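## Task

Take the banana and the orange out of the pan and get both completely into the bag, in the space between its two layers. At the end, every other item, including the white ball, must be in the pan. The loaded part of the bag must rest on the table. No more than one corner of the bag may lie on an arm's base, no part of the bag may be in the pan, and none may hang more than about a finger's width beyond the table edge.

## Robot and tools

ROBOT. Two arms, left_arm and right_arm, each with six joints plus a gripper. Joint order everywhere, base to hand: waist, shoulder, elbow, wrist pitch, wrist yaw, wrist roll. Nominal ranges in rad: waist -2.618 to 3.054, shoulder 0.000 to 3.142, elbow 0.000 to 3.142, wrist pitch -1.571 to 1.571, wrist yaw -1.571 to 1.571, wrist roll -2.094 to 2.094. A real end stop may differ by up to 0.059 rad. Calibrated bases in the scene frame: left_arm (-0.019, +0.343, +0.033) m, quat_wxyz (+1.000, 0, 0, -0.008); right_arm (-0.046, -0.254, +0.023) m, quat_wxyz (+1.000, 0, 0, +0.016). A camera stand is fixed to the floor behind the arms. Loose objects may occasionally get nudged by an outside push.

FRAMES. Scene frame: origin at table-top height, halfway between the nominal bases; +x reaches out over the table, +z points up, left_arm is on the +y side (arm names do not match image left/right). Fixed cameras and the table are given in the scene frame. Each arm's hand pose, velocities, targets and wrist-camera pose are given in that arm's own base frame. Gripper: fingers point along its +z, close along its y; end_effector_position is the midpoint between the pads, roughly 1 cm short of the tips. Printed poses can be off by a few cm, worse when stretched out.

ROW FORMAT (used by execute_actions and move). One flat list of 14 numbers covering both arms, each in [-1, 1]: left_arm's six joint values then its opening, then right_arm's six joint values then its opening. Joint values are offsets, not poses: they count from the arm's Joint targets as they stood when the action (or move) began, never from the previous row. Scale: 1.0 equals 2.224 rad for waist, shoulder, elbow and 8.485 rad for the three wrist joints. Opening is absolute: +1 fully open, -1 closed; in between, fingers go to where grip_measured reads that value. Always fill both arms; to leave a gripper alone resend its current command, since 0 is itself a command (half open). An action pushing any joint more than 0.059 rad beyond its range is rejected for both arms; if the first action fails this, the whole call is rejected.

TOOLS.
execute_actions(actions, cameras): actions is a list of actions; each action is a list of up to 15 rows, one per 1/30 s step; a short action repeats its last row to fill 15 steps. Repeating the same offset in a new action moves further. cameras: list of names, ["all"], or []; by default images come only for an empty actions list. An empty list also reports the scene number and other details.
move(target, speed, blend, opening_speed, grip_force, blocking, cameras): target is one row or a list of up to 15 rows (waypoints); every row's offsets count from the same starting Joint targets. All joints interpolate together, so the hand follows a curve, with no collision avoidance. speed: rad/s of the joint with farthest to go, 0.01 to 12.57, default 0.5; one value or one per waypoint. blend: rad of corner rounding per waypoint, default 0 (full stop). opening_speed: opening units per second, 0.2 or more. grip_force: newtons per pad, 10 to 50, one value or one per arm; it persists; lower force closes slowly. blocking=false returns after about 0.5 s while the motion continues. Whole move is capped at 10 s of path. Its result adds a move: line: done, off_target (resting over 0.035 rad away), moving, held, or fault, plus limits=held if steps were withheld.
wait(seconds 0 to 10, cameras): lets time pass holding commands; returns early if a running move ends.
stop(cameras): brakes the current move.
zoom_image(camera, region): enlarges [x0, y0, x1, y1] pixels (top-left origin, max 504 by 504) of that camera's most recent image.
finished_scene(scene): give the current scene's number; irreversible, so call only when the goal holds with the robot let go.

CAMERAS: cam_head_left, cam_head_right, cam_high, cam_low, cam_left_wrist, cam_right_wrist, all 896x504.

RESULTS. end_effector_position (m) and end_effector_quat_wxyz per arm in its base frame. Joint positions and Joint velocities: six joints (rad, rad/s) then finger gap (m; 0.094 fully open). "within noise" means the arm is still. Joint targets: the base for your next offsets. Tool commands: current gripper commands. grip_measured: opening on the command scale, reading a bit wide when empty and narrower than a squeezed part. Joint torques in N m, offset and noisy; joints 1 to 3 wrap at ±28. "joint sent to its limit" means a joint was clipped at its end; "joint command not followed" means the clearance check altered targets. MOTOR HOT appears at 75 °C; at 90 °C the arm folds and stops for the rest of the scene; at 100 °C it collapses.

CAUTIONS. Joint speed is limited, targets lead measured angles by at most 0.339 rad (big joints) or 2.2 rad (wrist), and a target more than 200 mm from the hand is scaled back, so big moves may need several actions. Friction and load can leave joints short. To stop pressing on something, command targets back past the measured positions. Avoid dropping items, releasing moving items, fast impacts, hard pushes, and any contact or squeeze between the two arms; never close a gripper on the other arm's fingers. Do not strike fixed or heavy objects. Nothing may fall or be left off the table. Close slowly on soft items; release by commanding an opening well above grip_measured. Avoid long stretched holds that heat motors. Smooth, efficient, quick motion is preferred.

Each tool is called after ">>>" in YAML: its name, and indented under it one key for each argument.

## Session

>>> execute_actions:
  actions: []

>>> zoom_image:
  camera: "cam_head_left"
  region: [150, 180, 400, 400]

>>> zoom_image:
  camera: "cam_head_left"
  region: [380, 180, 630, 400]

>>> zoom_image:
  camera: "cam_low"
  region: [300, 200, 700, 420]

Scene clock: 0.00 s.
left_arm: end_effector_position=(+0.3846, +0.0612, +0.0917) grip_measured=+1.000 end_effector_quat_wxyz=(+0.561, -0.128, +0.814, +0.083) | right_arm: end_effector_position=(+0.3920, -0.0260, +0.0787) grip_measured=+1.000 end_effector_quat_wxyz=(+0.546, +0.066, +0.829, -0.098)
Joint positions: left_arm=[0.056 1.503 0.373 0.754 -0.23 -0.099 0.094] | right_arm=[0.062 1.565 0.395 0.757 0.292 0.028 0.094]
Joint velocities: within noise
Joint torques (N m): no reading
Heat: left arm: 26 °C; right arm: 31 °C.
Joint targets: left_arm=[0.056 1.499 0.378 0.749 -0.230 -0.099] | right_arm=[0.062 1.556 0.405 0.770 0.293 0.028]
Tool commands: left_gripper/opening=+1.0 right_gripper/opening=+1.0

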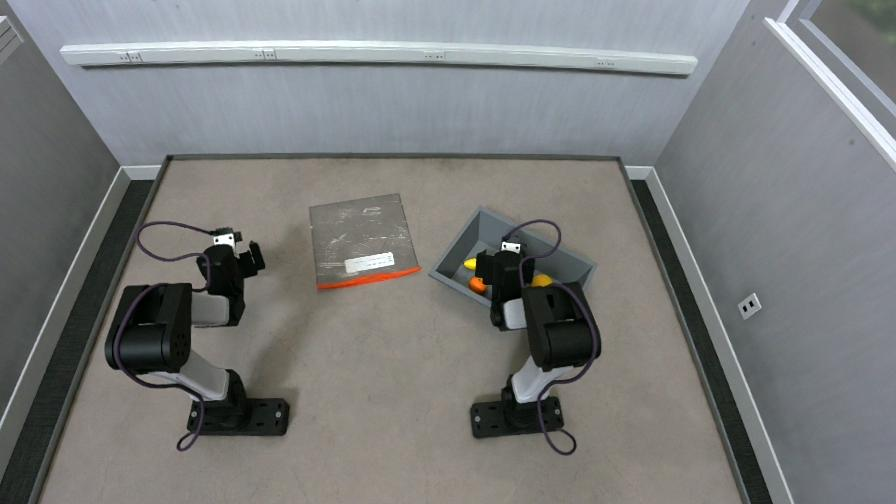

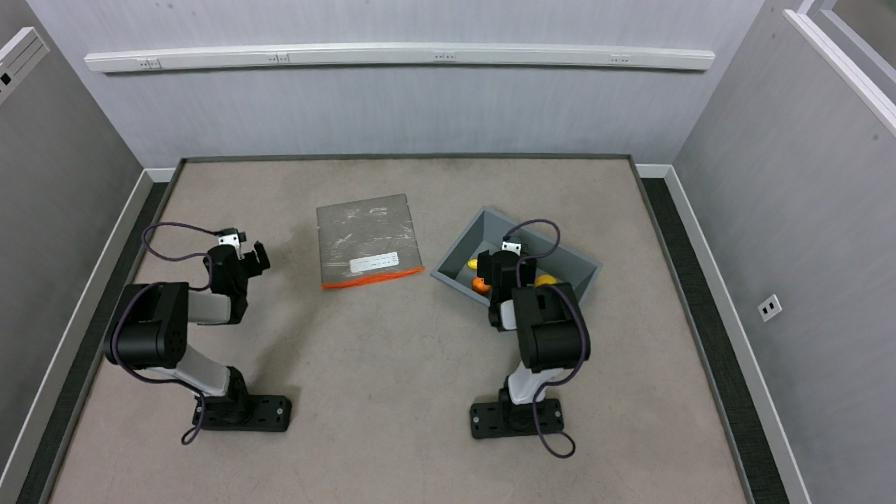

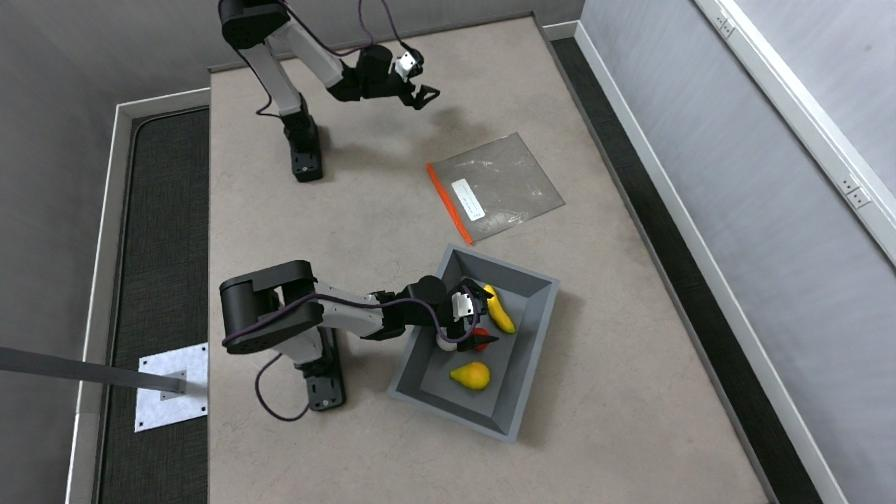

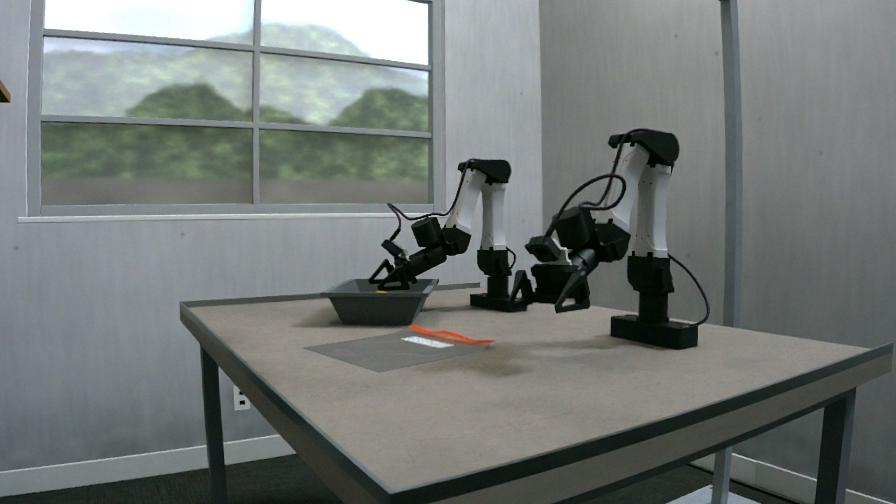

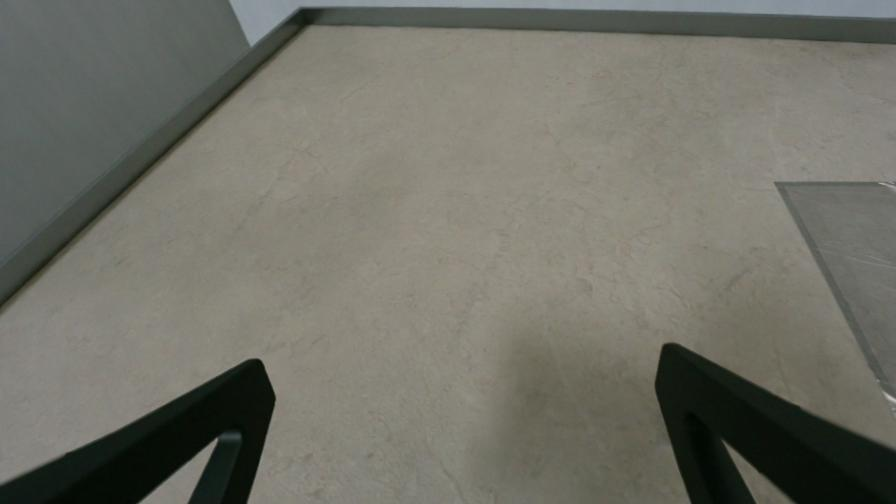

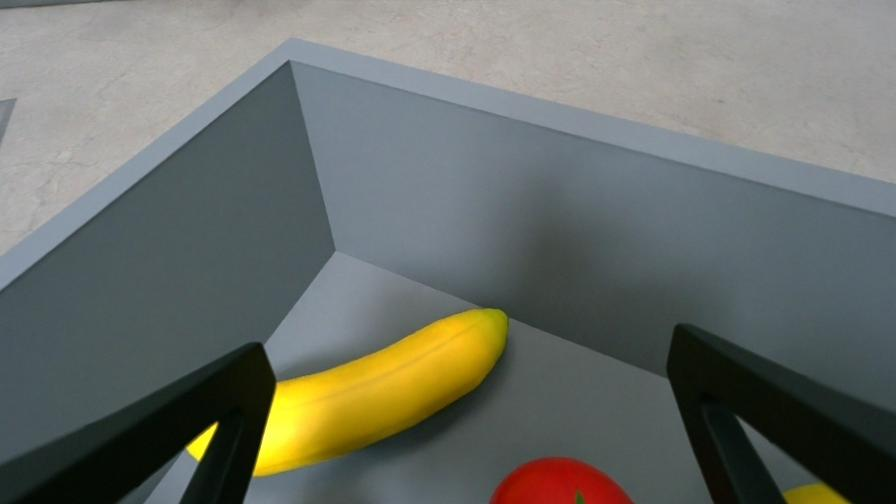

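Scaled by 2.016 from the camera's 896x504 image, which has a finer 1280x720 frame.

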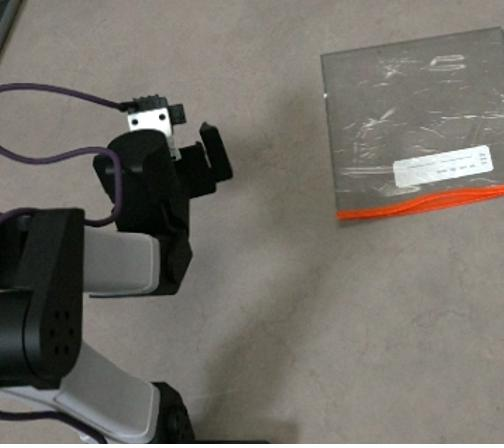

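Scaled by 2.016 from the camera's 896x504 image, which has a finer 1280x720 frame.

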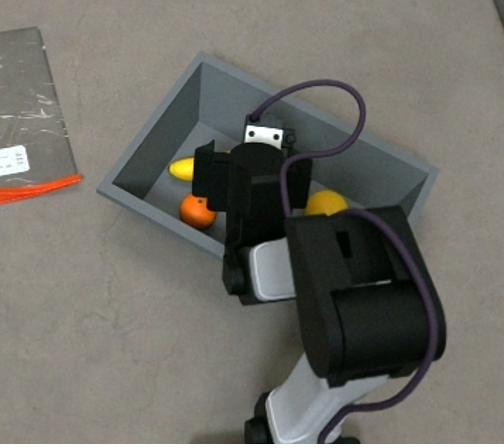

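Scaled by 1.260 from the camera's 896x504 image, which has a finer 1280x720 frame.

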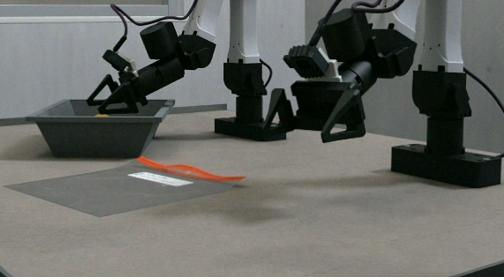

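>>> zoom_image:
  camera: "cam_low"
  region: [300, 305, 510, 385]

>>> zoom_image:
  camera: "cam_head_left"
  region: [300, 180, 430, 300]

>>> zoom_image:
  camera: "cam_head_left"
  region: [425, 200, 605, 320]

>>> zoom_image:
  camera: "cam_high"
  region: [380, 230, 570, 450]

Scaled by 2.400 from the camera's 896x504 image, which has a finer 1280x720 frame.

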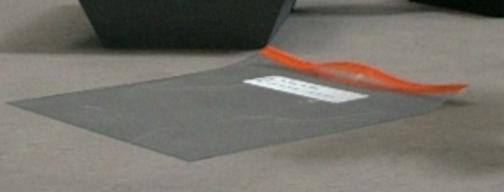

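Scaled by 3.877 from the camera's 896x504 image, which has a finer 1280x720 frame.

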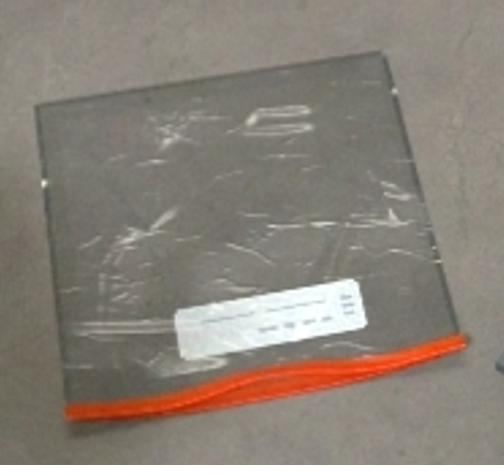

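Scaled by 2.800 from the camera's 896x504 image, which has a finer 1280x720 frame.

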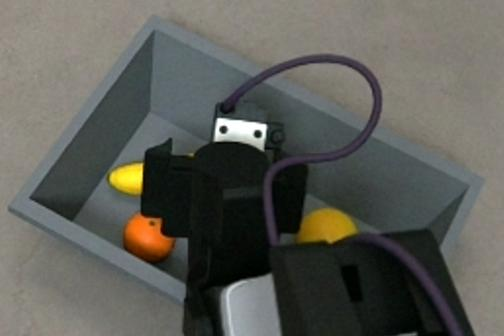

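Scaled by 2.291 from the camera's 896x504 image, which has a finer 1280x720 frame.

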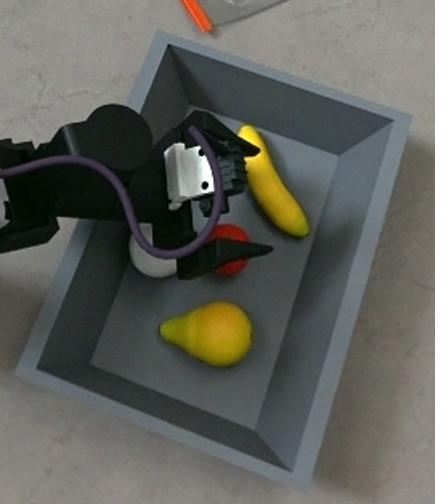

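>>> move:
  target:
    - [-0.169,0.187,0.379,-0.121,0.0136,0.047,-0.2,0,-0.16,0,-0.0318,-0.0345,0.0203,1]
    - [-0.3377,0.3741,0.7579,-0.2418,0.0271,0.0936,-0.2,0.0043,0.179,0.714,-0.2759,-0.0345,0.0603,1]
  speed: 1.0
  blend: [0.1,0]
  cameras: ["cam_left_wrist","cam_right_wrist","cam_head_left"]

Scene clock: 6.30 s.
left_arm: end_effector_position=(+0.3499, -0.2882, +0.0546) grip_measured=-0.198 end_effector_quat_wxyz=(+0.007, +0.636, +0.772, +0.008) | right_arm: end_effector_position=(+0.3662, +0.0211, +0.1783) grip_measured=+1.000 end_effector_quat_wxyz=(+0.017, +0.233, +0.972, +0.001)
Joint positions: left_arm=[-0.695 2.308 2.042 -1.29 -0.016 0.683 0.038] | right_arm=[0.062 1.94 1.967 -1.565 0.009 0.532 0.094]
Joint torques (N m): left_arm=[0.18 -10.48 9.1 0.3 0.2 0.08] | right_arm=[0.96 -7.86 8.38 0.34 -0.07 0.13]
Heat: left arm: 28 °C; right arm: 32 °C.
Joint targets: left_arm=[-0.696 2.331 2.064 -1.302 0.000 0.695] | right_arm=[0.071 1.954 1.993 -1.571 0.001 0.540]
move: done
Images, in order (width x height): cam_head_left 896x504, cam_left_wrist 896x504, cam_right_wrist 896x504.

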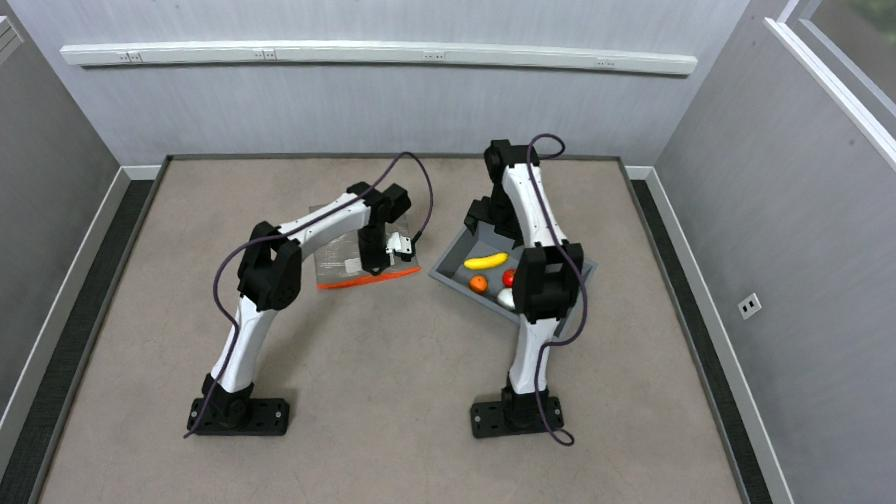

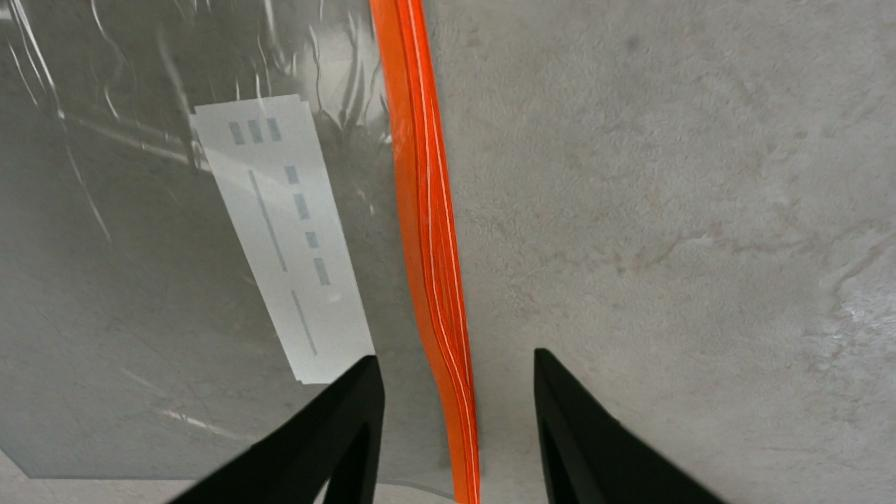

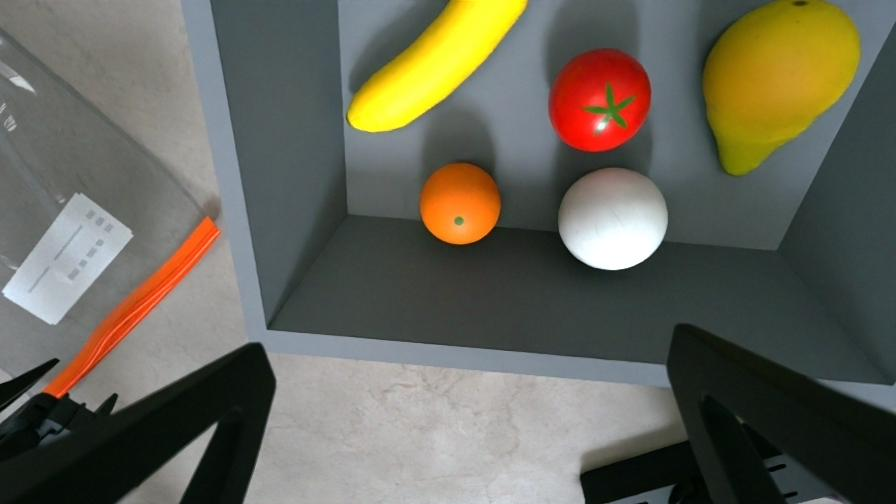

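>>> zoom_image:
  camera: "cam_left_wrist"
  region: [300, 100, 600, 400]

>>> wait:
  seconds: 0
  cameras: ["cam_low"]

>>> zoom_image:
  camera: "cam_low"
  region: [390, 270, 510, 370]

Scaled by 1.680 from the camera's 896x504 image, which has a finer 1280x720 frame.

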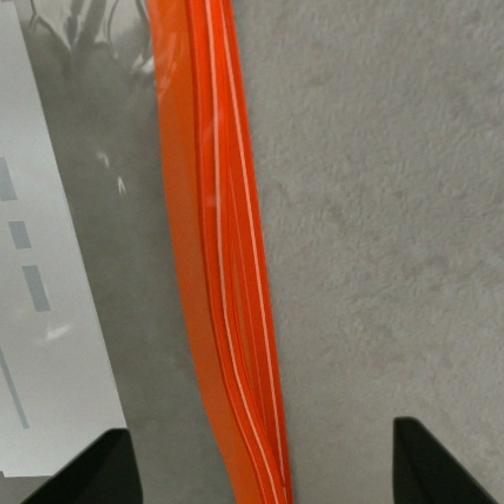

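Scene clock: 7.23 s.
left_arm: end_effector_position=(+0.3498, -0.2882, +0.0546) grip_measured=-0.198 end_effector_quat_wxyz=(+0.007, +0.636, +0.772, +0.008) | right_arm: end_effector_position=(+0.3661, +0.0211, +0.1783) grip_measured=+1.000 end_effector_quat_wxyz=(+0.017, +0.233, +0.972, +0.000)
Joint positions: left_arm=[-0.695 2.308 2.042 -1.291 -0.016 0.683 0.038] | right_arm=[0.062 1.94 1.967 -1.565 0.009 0.532 0.094]
Joint torques (N m): left_arm=[0.21 -10.55 9.16 0.28 0.19 0.07] | right_arm=[0.95 -7.88 8.39 0.29 -0.08 0.13]
Heat: left arm: 28 °C; right arm: 32 °C.
Joint targets: left_arm=[-0.696 2.331 2.064 -1.303 0.000 0.695] | right_arm=[0.071 1.954 1.993 -1.571 0.001 0.540]
Tool commands: left_gripper/opening=-0.2 right_gripper/opening=+1.0
Images, in order (width x height): cam_low 896x504.

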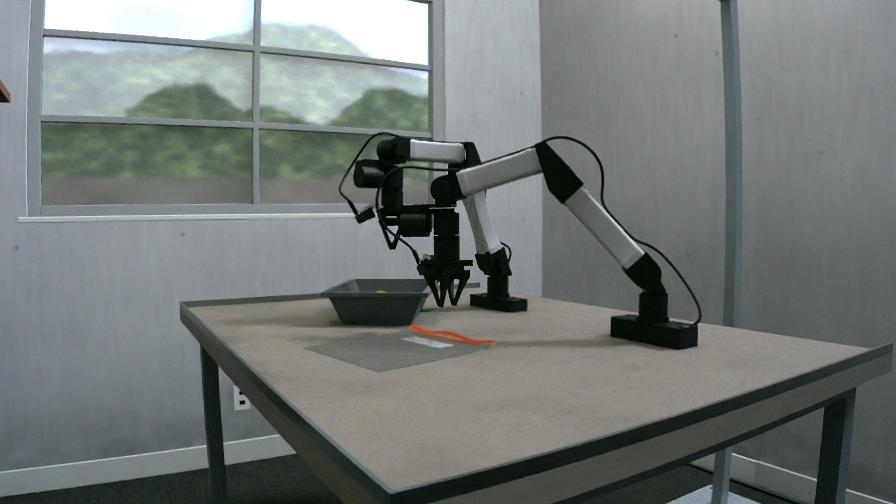

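Scaled by 4.200 from the camera's 896x504 image, which has a finer 1280x720 frame.

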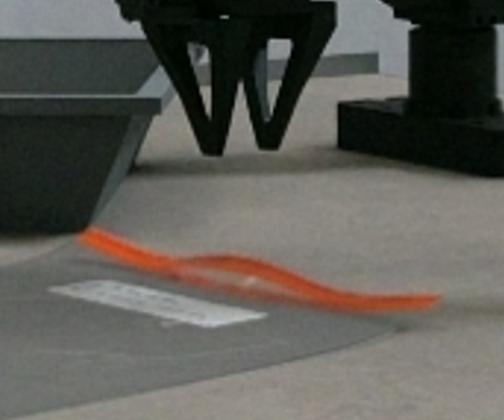

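>>> move:
  target:
    - [0.0394,0,0,0,0,0.0103,-0.2,0.0018,0,0,0,0,0,0.35]
    - [0.0394,0.0229,-0.0836,0.0287,0,0.0103,-0.2,0.0018,0.009,-0.2788,0.072,0,0,0.35]
  speed: [0.5,0.4]
  grip_force: [50, 20]
  cameras: ["cam_left_wrist","cam_right_wrist","cam_low"]

>>> zoom_image:
  camera: "cam_low"
  region: [390, 270, 510, 370]

Scene clock: 12.90 s.
left_arm: end_effector_position=(+0.3801, -0.2588, -0.0073) grip_measured=-0.198 end_effector_quat_wxyz=(+0.013, +0.634, +0.773, +0.007) | right_arm: end_effector_position=(+0.3596, +0.0232, +0.0226) grip_measured=+0.351 end_effector_quat_wxyz=(+0.005, +0.230, +0.973, -0.003)
Joint positions: left_arm=[-0.603 2.362 1.888 -1.07 -0.013 0.771 0.038] | right_arm=[0.068 1.965 1.374 -0.971 0.008 0.532 0.063]
Joint torques (N m): left_arm=[-0.21 -10.96 5.94 0.53 0.17 0.06] | right_arm=[0.72 -8.34 5.7 0.4 -0.07 0.13]
Heat: left arm: 31 °C; right arm: 33 °C.
Joint targets: left_arm=[-0.608 2.382 1.878 -1.059 0.000 0.782] | right_arm=[0.076 1.974 1.373 -0.960 0.001 0.540]
grip_force (N): 50, 20
move: done
Images, in order (width x height): cam_low 896x504, cam_left_wrist 896x504, cam_right_wrist 896x504.

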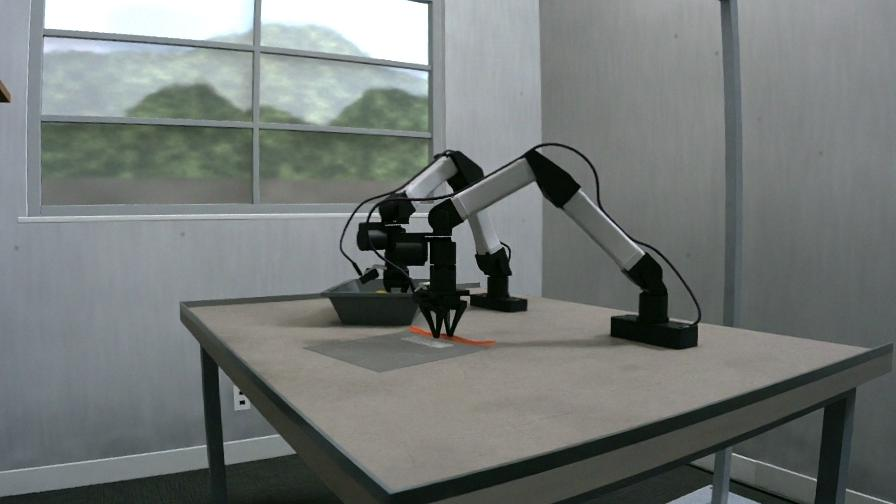

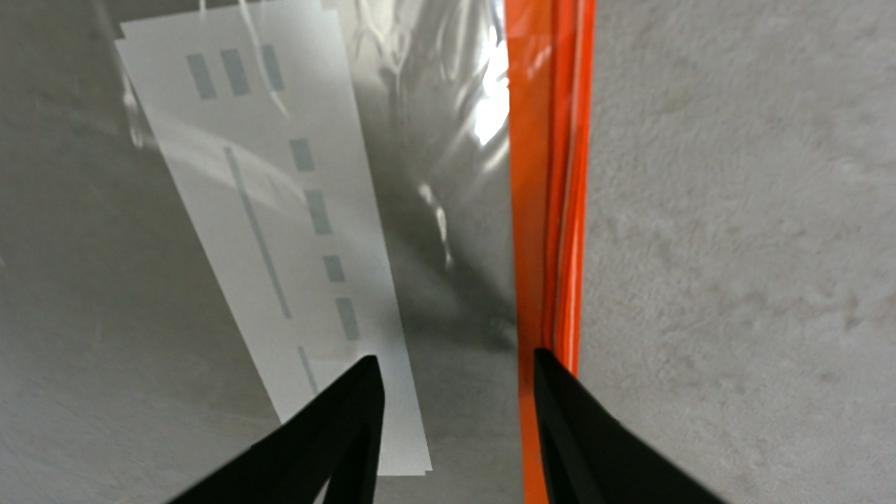

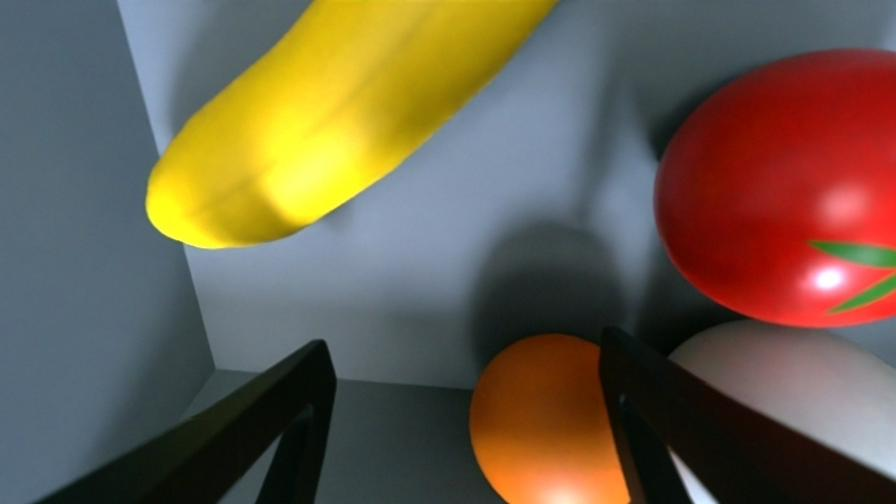

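Scaled by 4.200 from the camera's 896x504 image, which has a finer 1280x720 frame.

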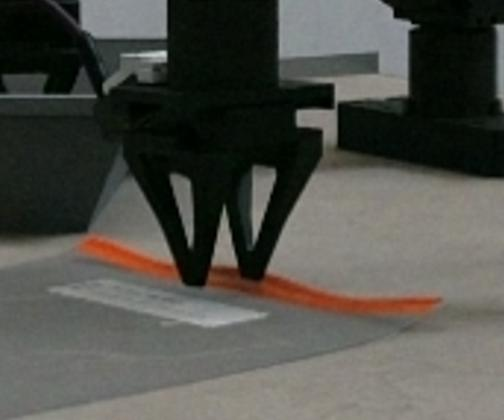

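>>> move:
  target:
    - [0,-0.04,0,0,0,0,-0.2,-0.005,-0.052,0.0535,-0.0289,0,0,0.35]
    - [-0.0035,-0.04,-0.017,0.002,0,0,-0.2,-0.005,-0.0405,-0.0686,0.0051,0,0,0.35]
    - [-0.0035,-0.002,-0.017,0.002,0,0,-0.2,-0.005,-0.0405,-0.0686,0.0051,0,0,0.35]
  speed: [0.4,0.3,0.15]
  cameras: ["cam_left_wrist","cam_right_wrist"]

Scene clock: 18.17 s.
left_arm: end_effector_position=(+0.3733, -0.2576, -0.0150) grip_measured=-0.198 end_effector_quat_wxyz=(+0.006, +0.637, +0.771, +0.007) | right_arm: end_effector_position=(+0.3256, +0.0209, +0.0113) grip_measured=+0.351 end_effector_quat_wxyz=(-0.011, +0.230, +0.973, -0.008)
Joint positions: left_arm=[-0.609 2.359 1.851 -1.05 -0.013 0.771 0.038] | right_arm=[0.068 1.891 1.222 -0.927 0.008 0.532 0.063]
Joint torques (N m): left_arm=[-0.28 -10.93 5.83 0.48 0.17 0.05] | right_arm=[-0.35 -8.94 5.37 0.35 -0.07 0.13]
Heat: left arm: 33 °C; right arm: 34 °C.
Joint targets: left_arm=[-0.616 2.378 1.841 -1.042 0.000 0.782] | right_arm=[0.064 1.884 1.220 -0.916 0.001 0.540]
grip_force (N): 50, 20
move: done
Images, in order (width x height): cam_left_wrist 896x504, cam_right_wrist 896x504.

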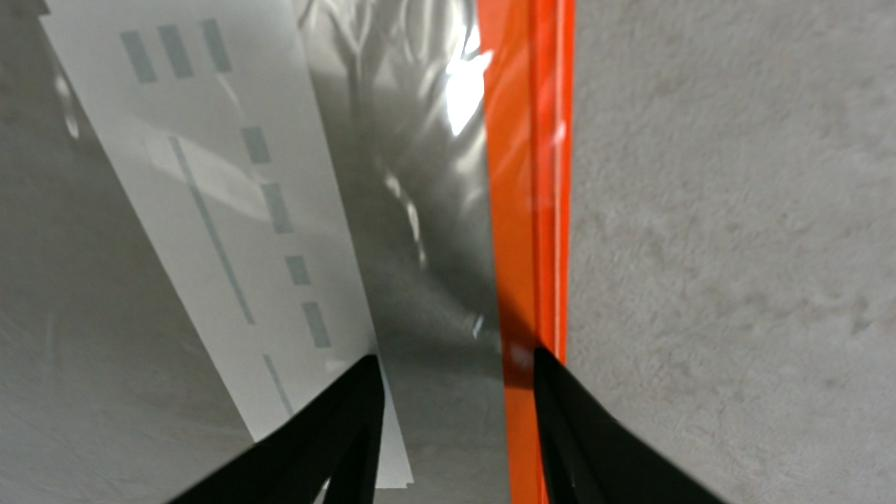

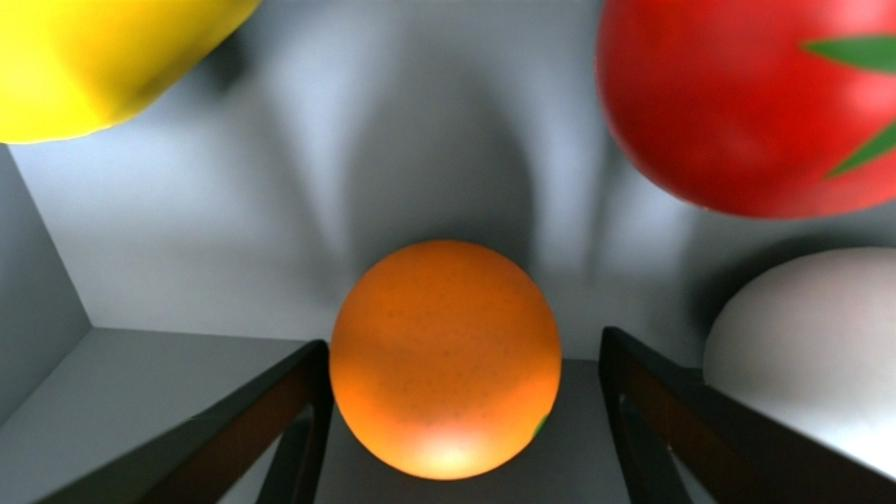

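>>> move:
  target:
    - [0,0.011,0,0,0,0,-0.2,0,0,0,0,0,0,-0.45]
    - [0,0.011,0,0,0,0,-1,0,0,0,0,0,0,-0.45]
    - [0,-0.05,0,0,0,0,-1,0,-0.035,0.03,-0.013,0,0,-0.45]
  speed: [0.1,0.2,0.2]
  opening_speed: 0.5
  cameras: ["cam_left_wrist","cam_right_wrist","cam_low"]

>>> zoom_image:
  camera: "cam_low"
  region: [390, 270, 510, 370]

Scene clock: 23.50 s.
left_arm: end_effector_position=(+0.3790, -0.2623, +0.0131) grip_measured=-0.985 end_effector_quat_wxyz=(+0.038, +0.636, +0.770, +0.008) | right_arm: end_effector_position=(+0.3215, +0.0206, +0.0365) grip_measured=-0.098 end_effector_quat_wxyz=(-0.011, +0.230, +0.973, -0.008)
Joint positions: left_arm=[-0.609 2.295 1.851 -1.05 -0.01 0.772 0.001] | right_arm=[0.068 1.842 1.264 -1.02 0.008 0.532 0.042]
Joint torques (N m): left_arm=[-0.28 -14.49 5.98 0.63 0.14 0.04] | right_arm=[-0.38 -11.22 7.9 0.21 -0.07 0.13]
Heat: left arm: 34 °C; right arm: 35 °C.
Joint targets: left_arm=[-0.616 2.267 1.841 -1.042 0.000 0.782] | right_arm=[0.064 1.806 1.287 -1.027 0.001 0.540]
grip_force (N): 50, 20
move: off_target (right_arm); target 2's new numbers were sent with left_arm's shoulder 0.042 rad from that target; right_arm: the shoulder is farthest, 0.036 rad from its target
Images, in order (width x height): cam_low 896x504, cam_left_wrist 896x504, cam_right_wrist 896x504.

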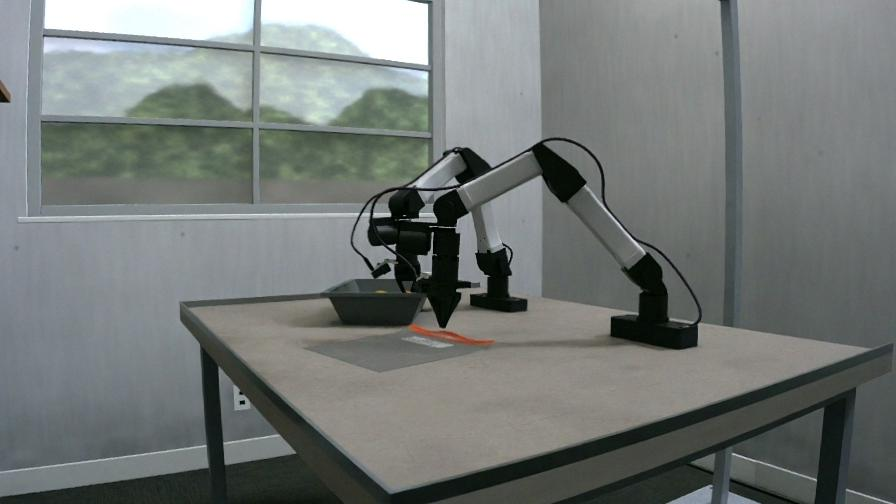

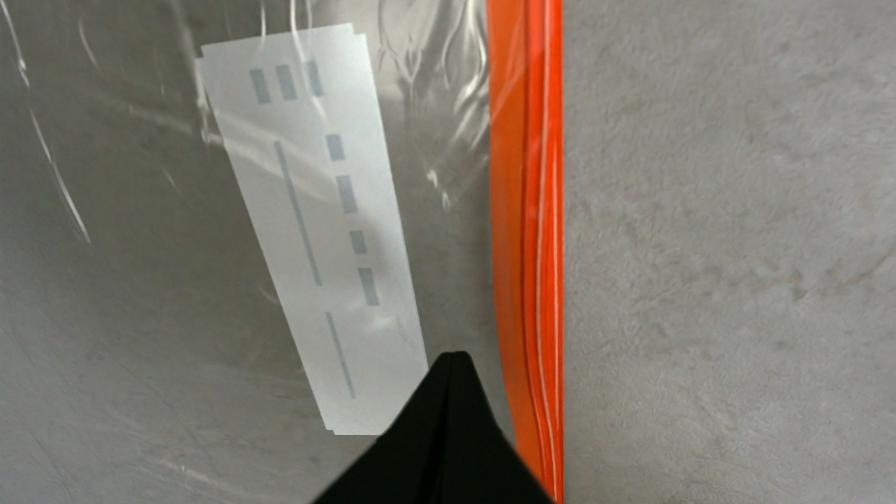

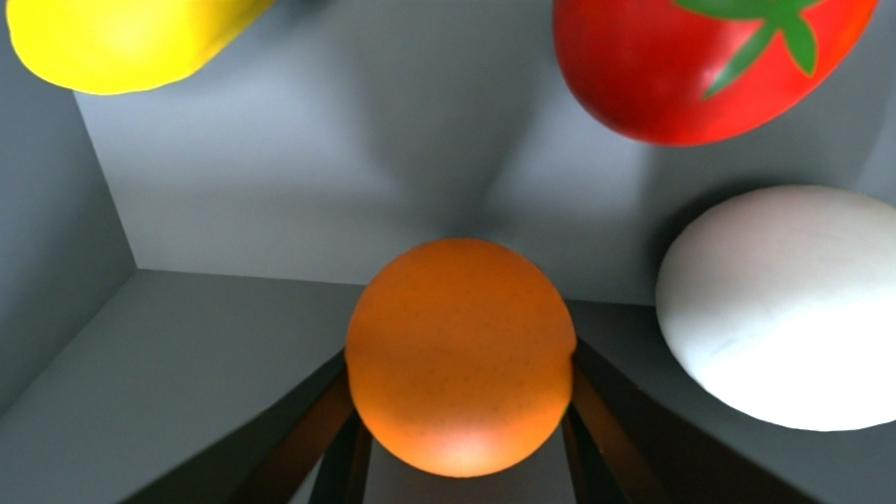

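Scaled by 4.200 from the camera's 896x504 image, which has a finer 1280x720 frame.

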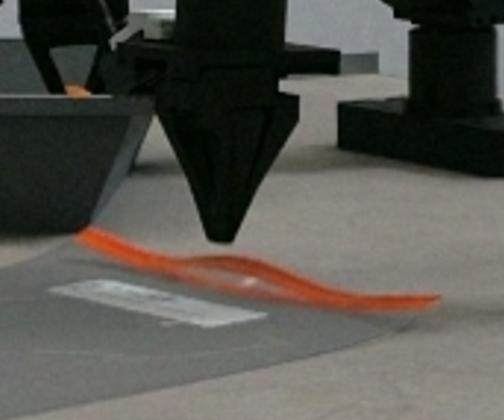

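>>> move:
  target:
    - [0.0193,-0.012,-0.0184,-0.0079,0,0.0051,-0.2,0,0,0.2531,-0.0641,0,0,-0.45]
    - [0.0193,0.0283,-0.0656,0.0115,0,0.0051,-0.2,0,0,0.2531,-0.0641,0,0,-0.45]
  speed: [0.4,0.15]
  cameras: ["cam_left_wrist","cam_right_wrist","cam_low"]

>>> zoom_image:
  camera: "cam_low"
  region: [390, 270, 510, 370]

Scene clock: 27.83 s.
left_arm: end_effector_position=(+0.3666, -0.2378, -0.0170) grip_measured=-0.202 end_effector_quat_wxyz=(+0.008, +0.642, +0.767, +0.006) | right_arm: end_effector_position=(+0.3337, +0.0214, +0.1765) grip_measured=-0.098 end_effector_quat_wxyz=(-0.002, +0.230, +0.973, -0.005)
Joint positions: left_arm=[-0.579 2.29 1.722 -0.985 -0.01 0.815 0.038] | right_arm=[0.068 1.841 1.827 -1.564 0.008 0.532 0.042]
Joint torques (N m): left_arm=[0.69 -8.83 4.01 0.87 0.14 0.05] | right_arm=[-0.36 -11.28 8.12 0.2 -0.06 0.13]
Heat: left arm: 36 °C; right arm: 36 °C.
Joint targets: left_arm=[-0.573 2.329 1.695 -0.944 0.000 0.825] | right_arm=[0.064 1.806 1.850 -1.570 0.001 0.540]
grip_force (N): 50, 20
move: off_target (left_arm); left_arm: the wrist pitch is farthest, 0.041 rad from its target
Images, in order (width x height): cam_low 896x504, cam_left_wrist 896x504, cam_right_wrist 896x504.

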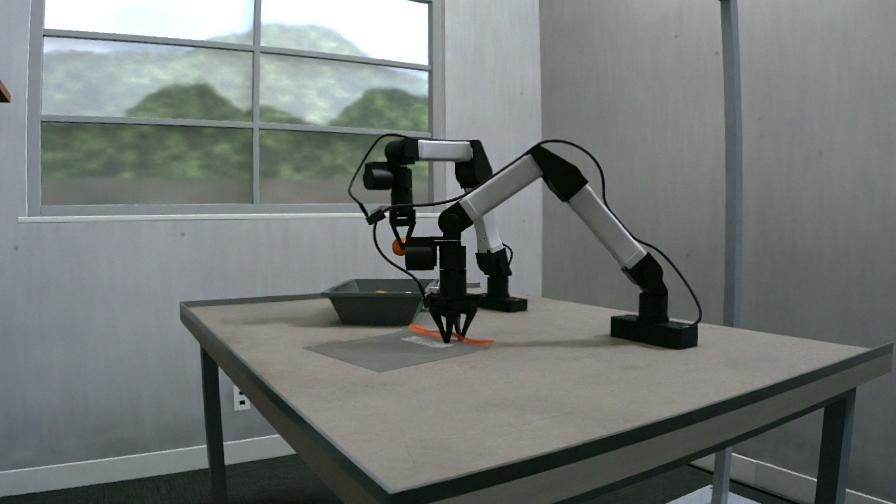

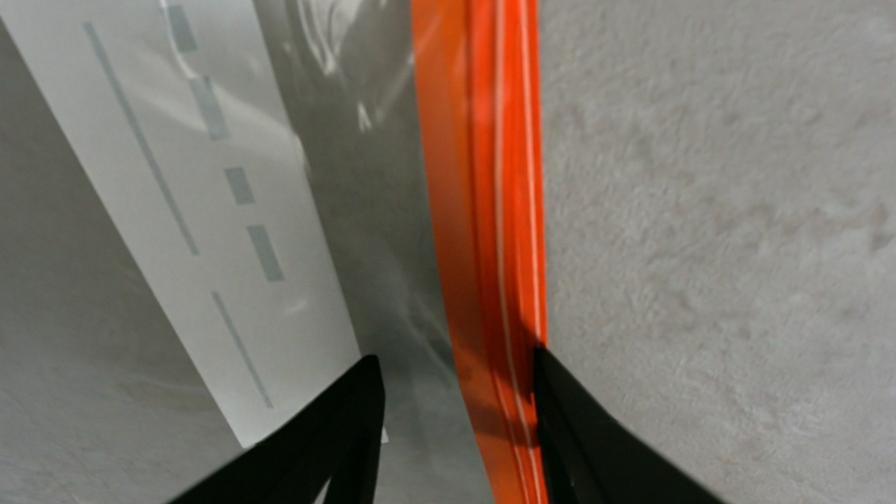

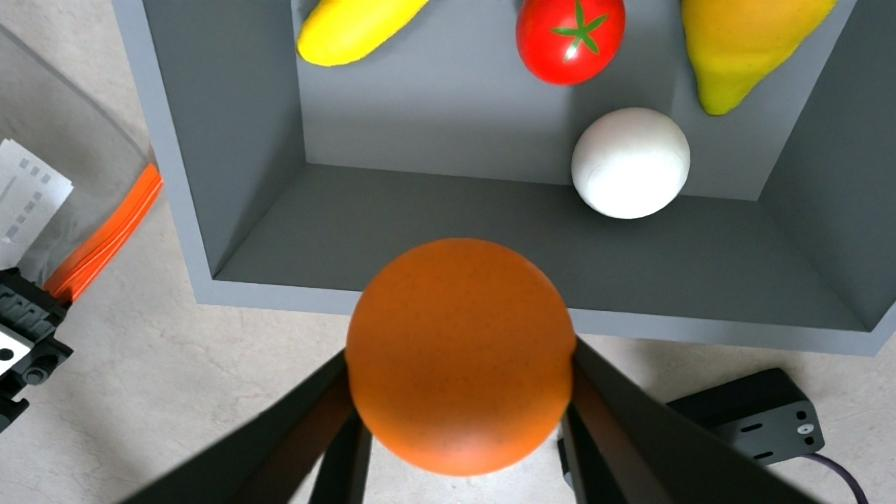

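Scaled by 4.200 from the camera's 896x504 image, which has a finer 1280x720 frame.

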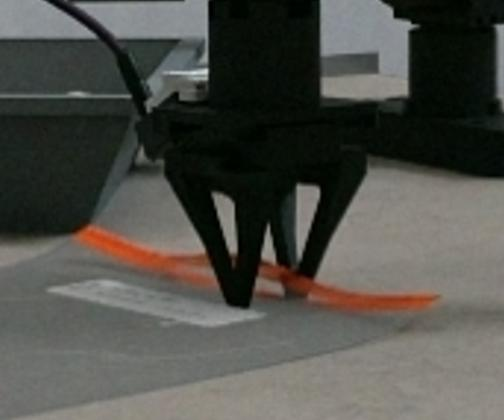

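>>> move:
  target:
    - [0,0,0,0,0,0,-1,0,0,0,0,0,0,-0.45]
    - [0,-0.035,0.0,0.0,0,0,-1,0,0,0,0,0,0,-0.45]
  opening_speed: 0.5
  speed: 0.4
  cameras: ["cam_head_left","cam_left_wrist"]

>>> zoom_image:
  camera: "cam_head_left"
  region: [300, 180, 520, 320]

Scene clock: 31.60 s.
left_arm: end_effector_position=(+0.3697, -0.2398, -0.0156) grip_measured=-0.982 end_effector_quat_wxyz=(+0.020, +0.642, +0.766, +0.007) | right_arm: end_effector_position=(+0.3337, +0.0214, +0.1765) grip_measured=-0.098 end_effector_quat_wxyz=(-0.002, +0.230, +0.973, -0.005)
Joint positions: left_arm=[-0.579 2.279 1.709 -0.959 -0.01 0.815 0.001] | right_arm=[0.068 1.841 1.827 -1.564 0.008 0.532 0.042]
Joint torques (N m): left_arm=[0.69 -14.02 5.33 0.61 0.14 0.05] | right_arm=[-0.35 -11.28 8.1 0.21 -0.06 0.13]
Heat: left arm: 37 °C; right arm: 37 °C.
Joint targets: left_arm=[-0.573 2.251 1.695 -0.944 0.000 0.825] | right_arm=[0.064 1.806 1.850 -1.570 0.001 0.540]
grip_force (N): 50, 20
move: done
Images, in order (width x height): cam_head_left 896x504, cam_left_wrist 896x504.

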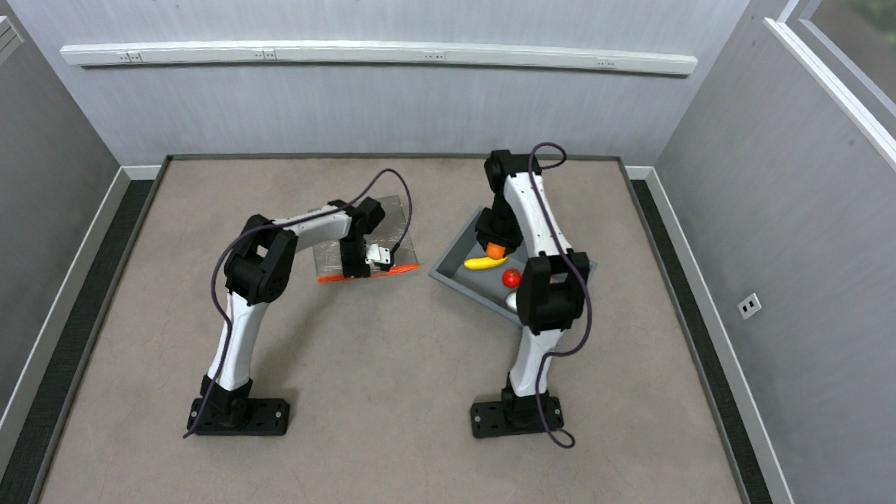

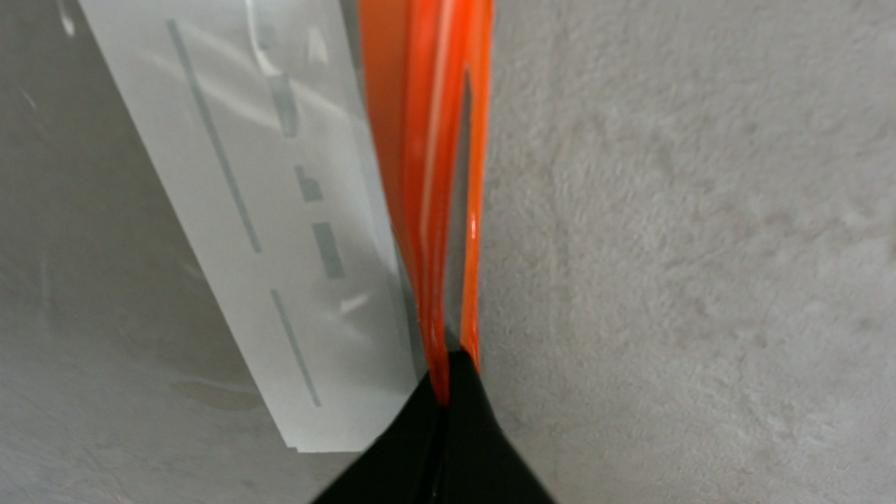

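Scaled by 2.291 from the camera's 896x504 image, which has a finer 1280x720 frame.

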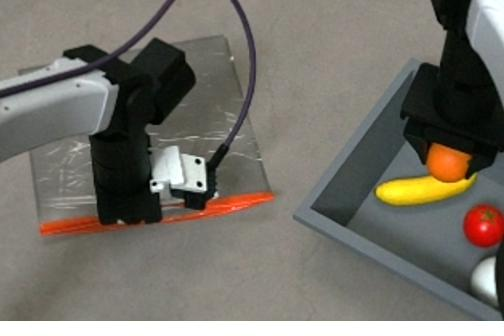

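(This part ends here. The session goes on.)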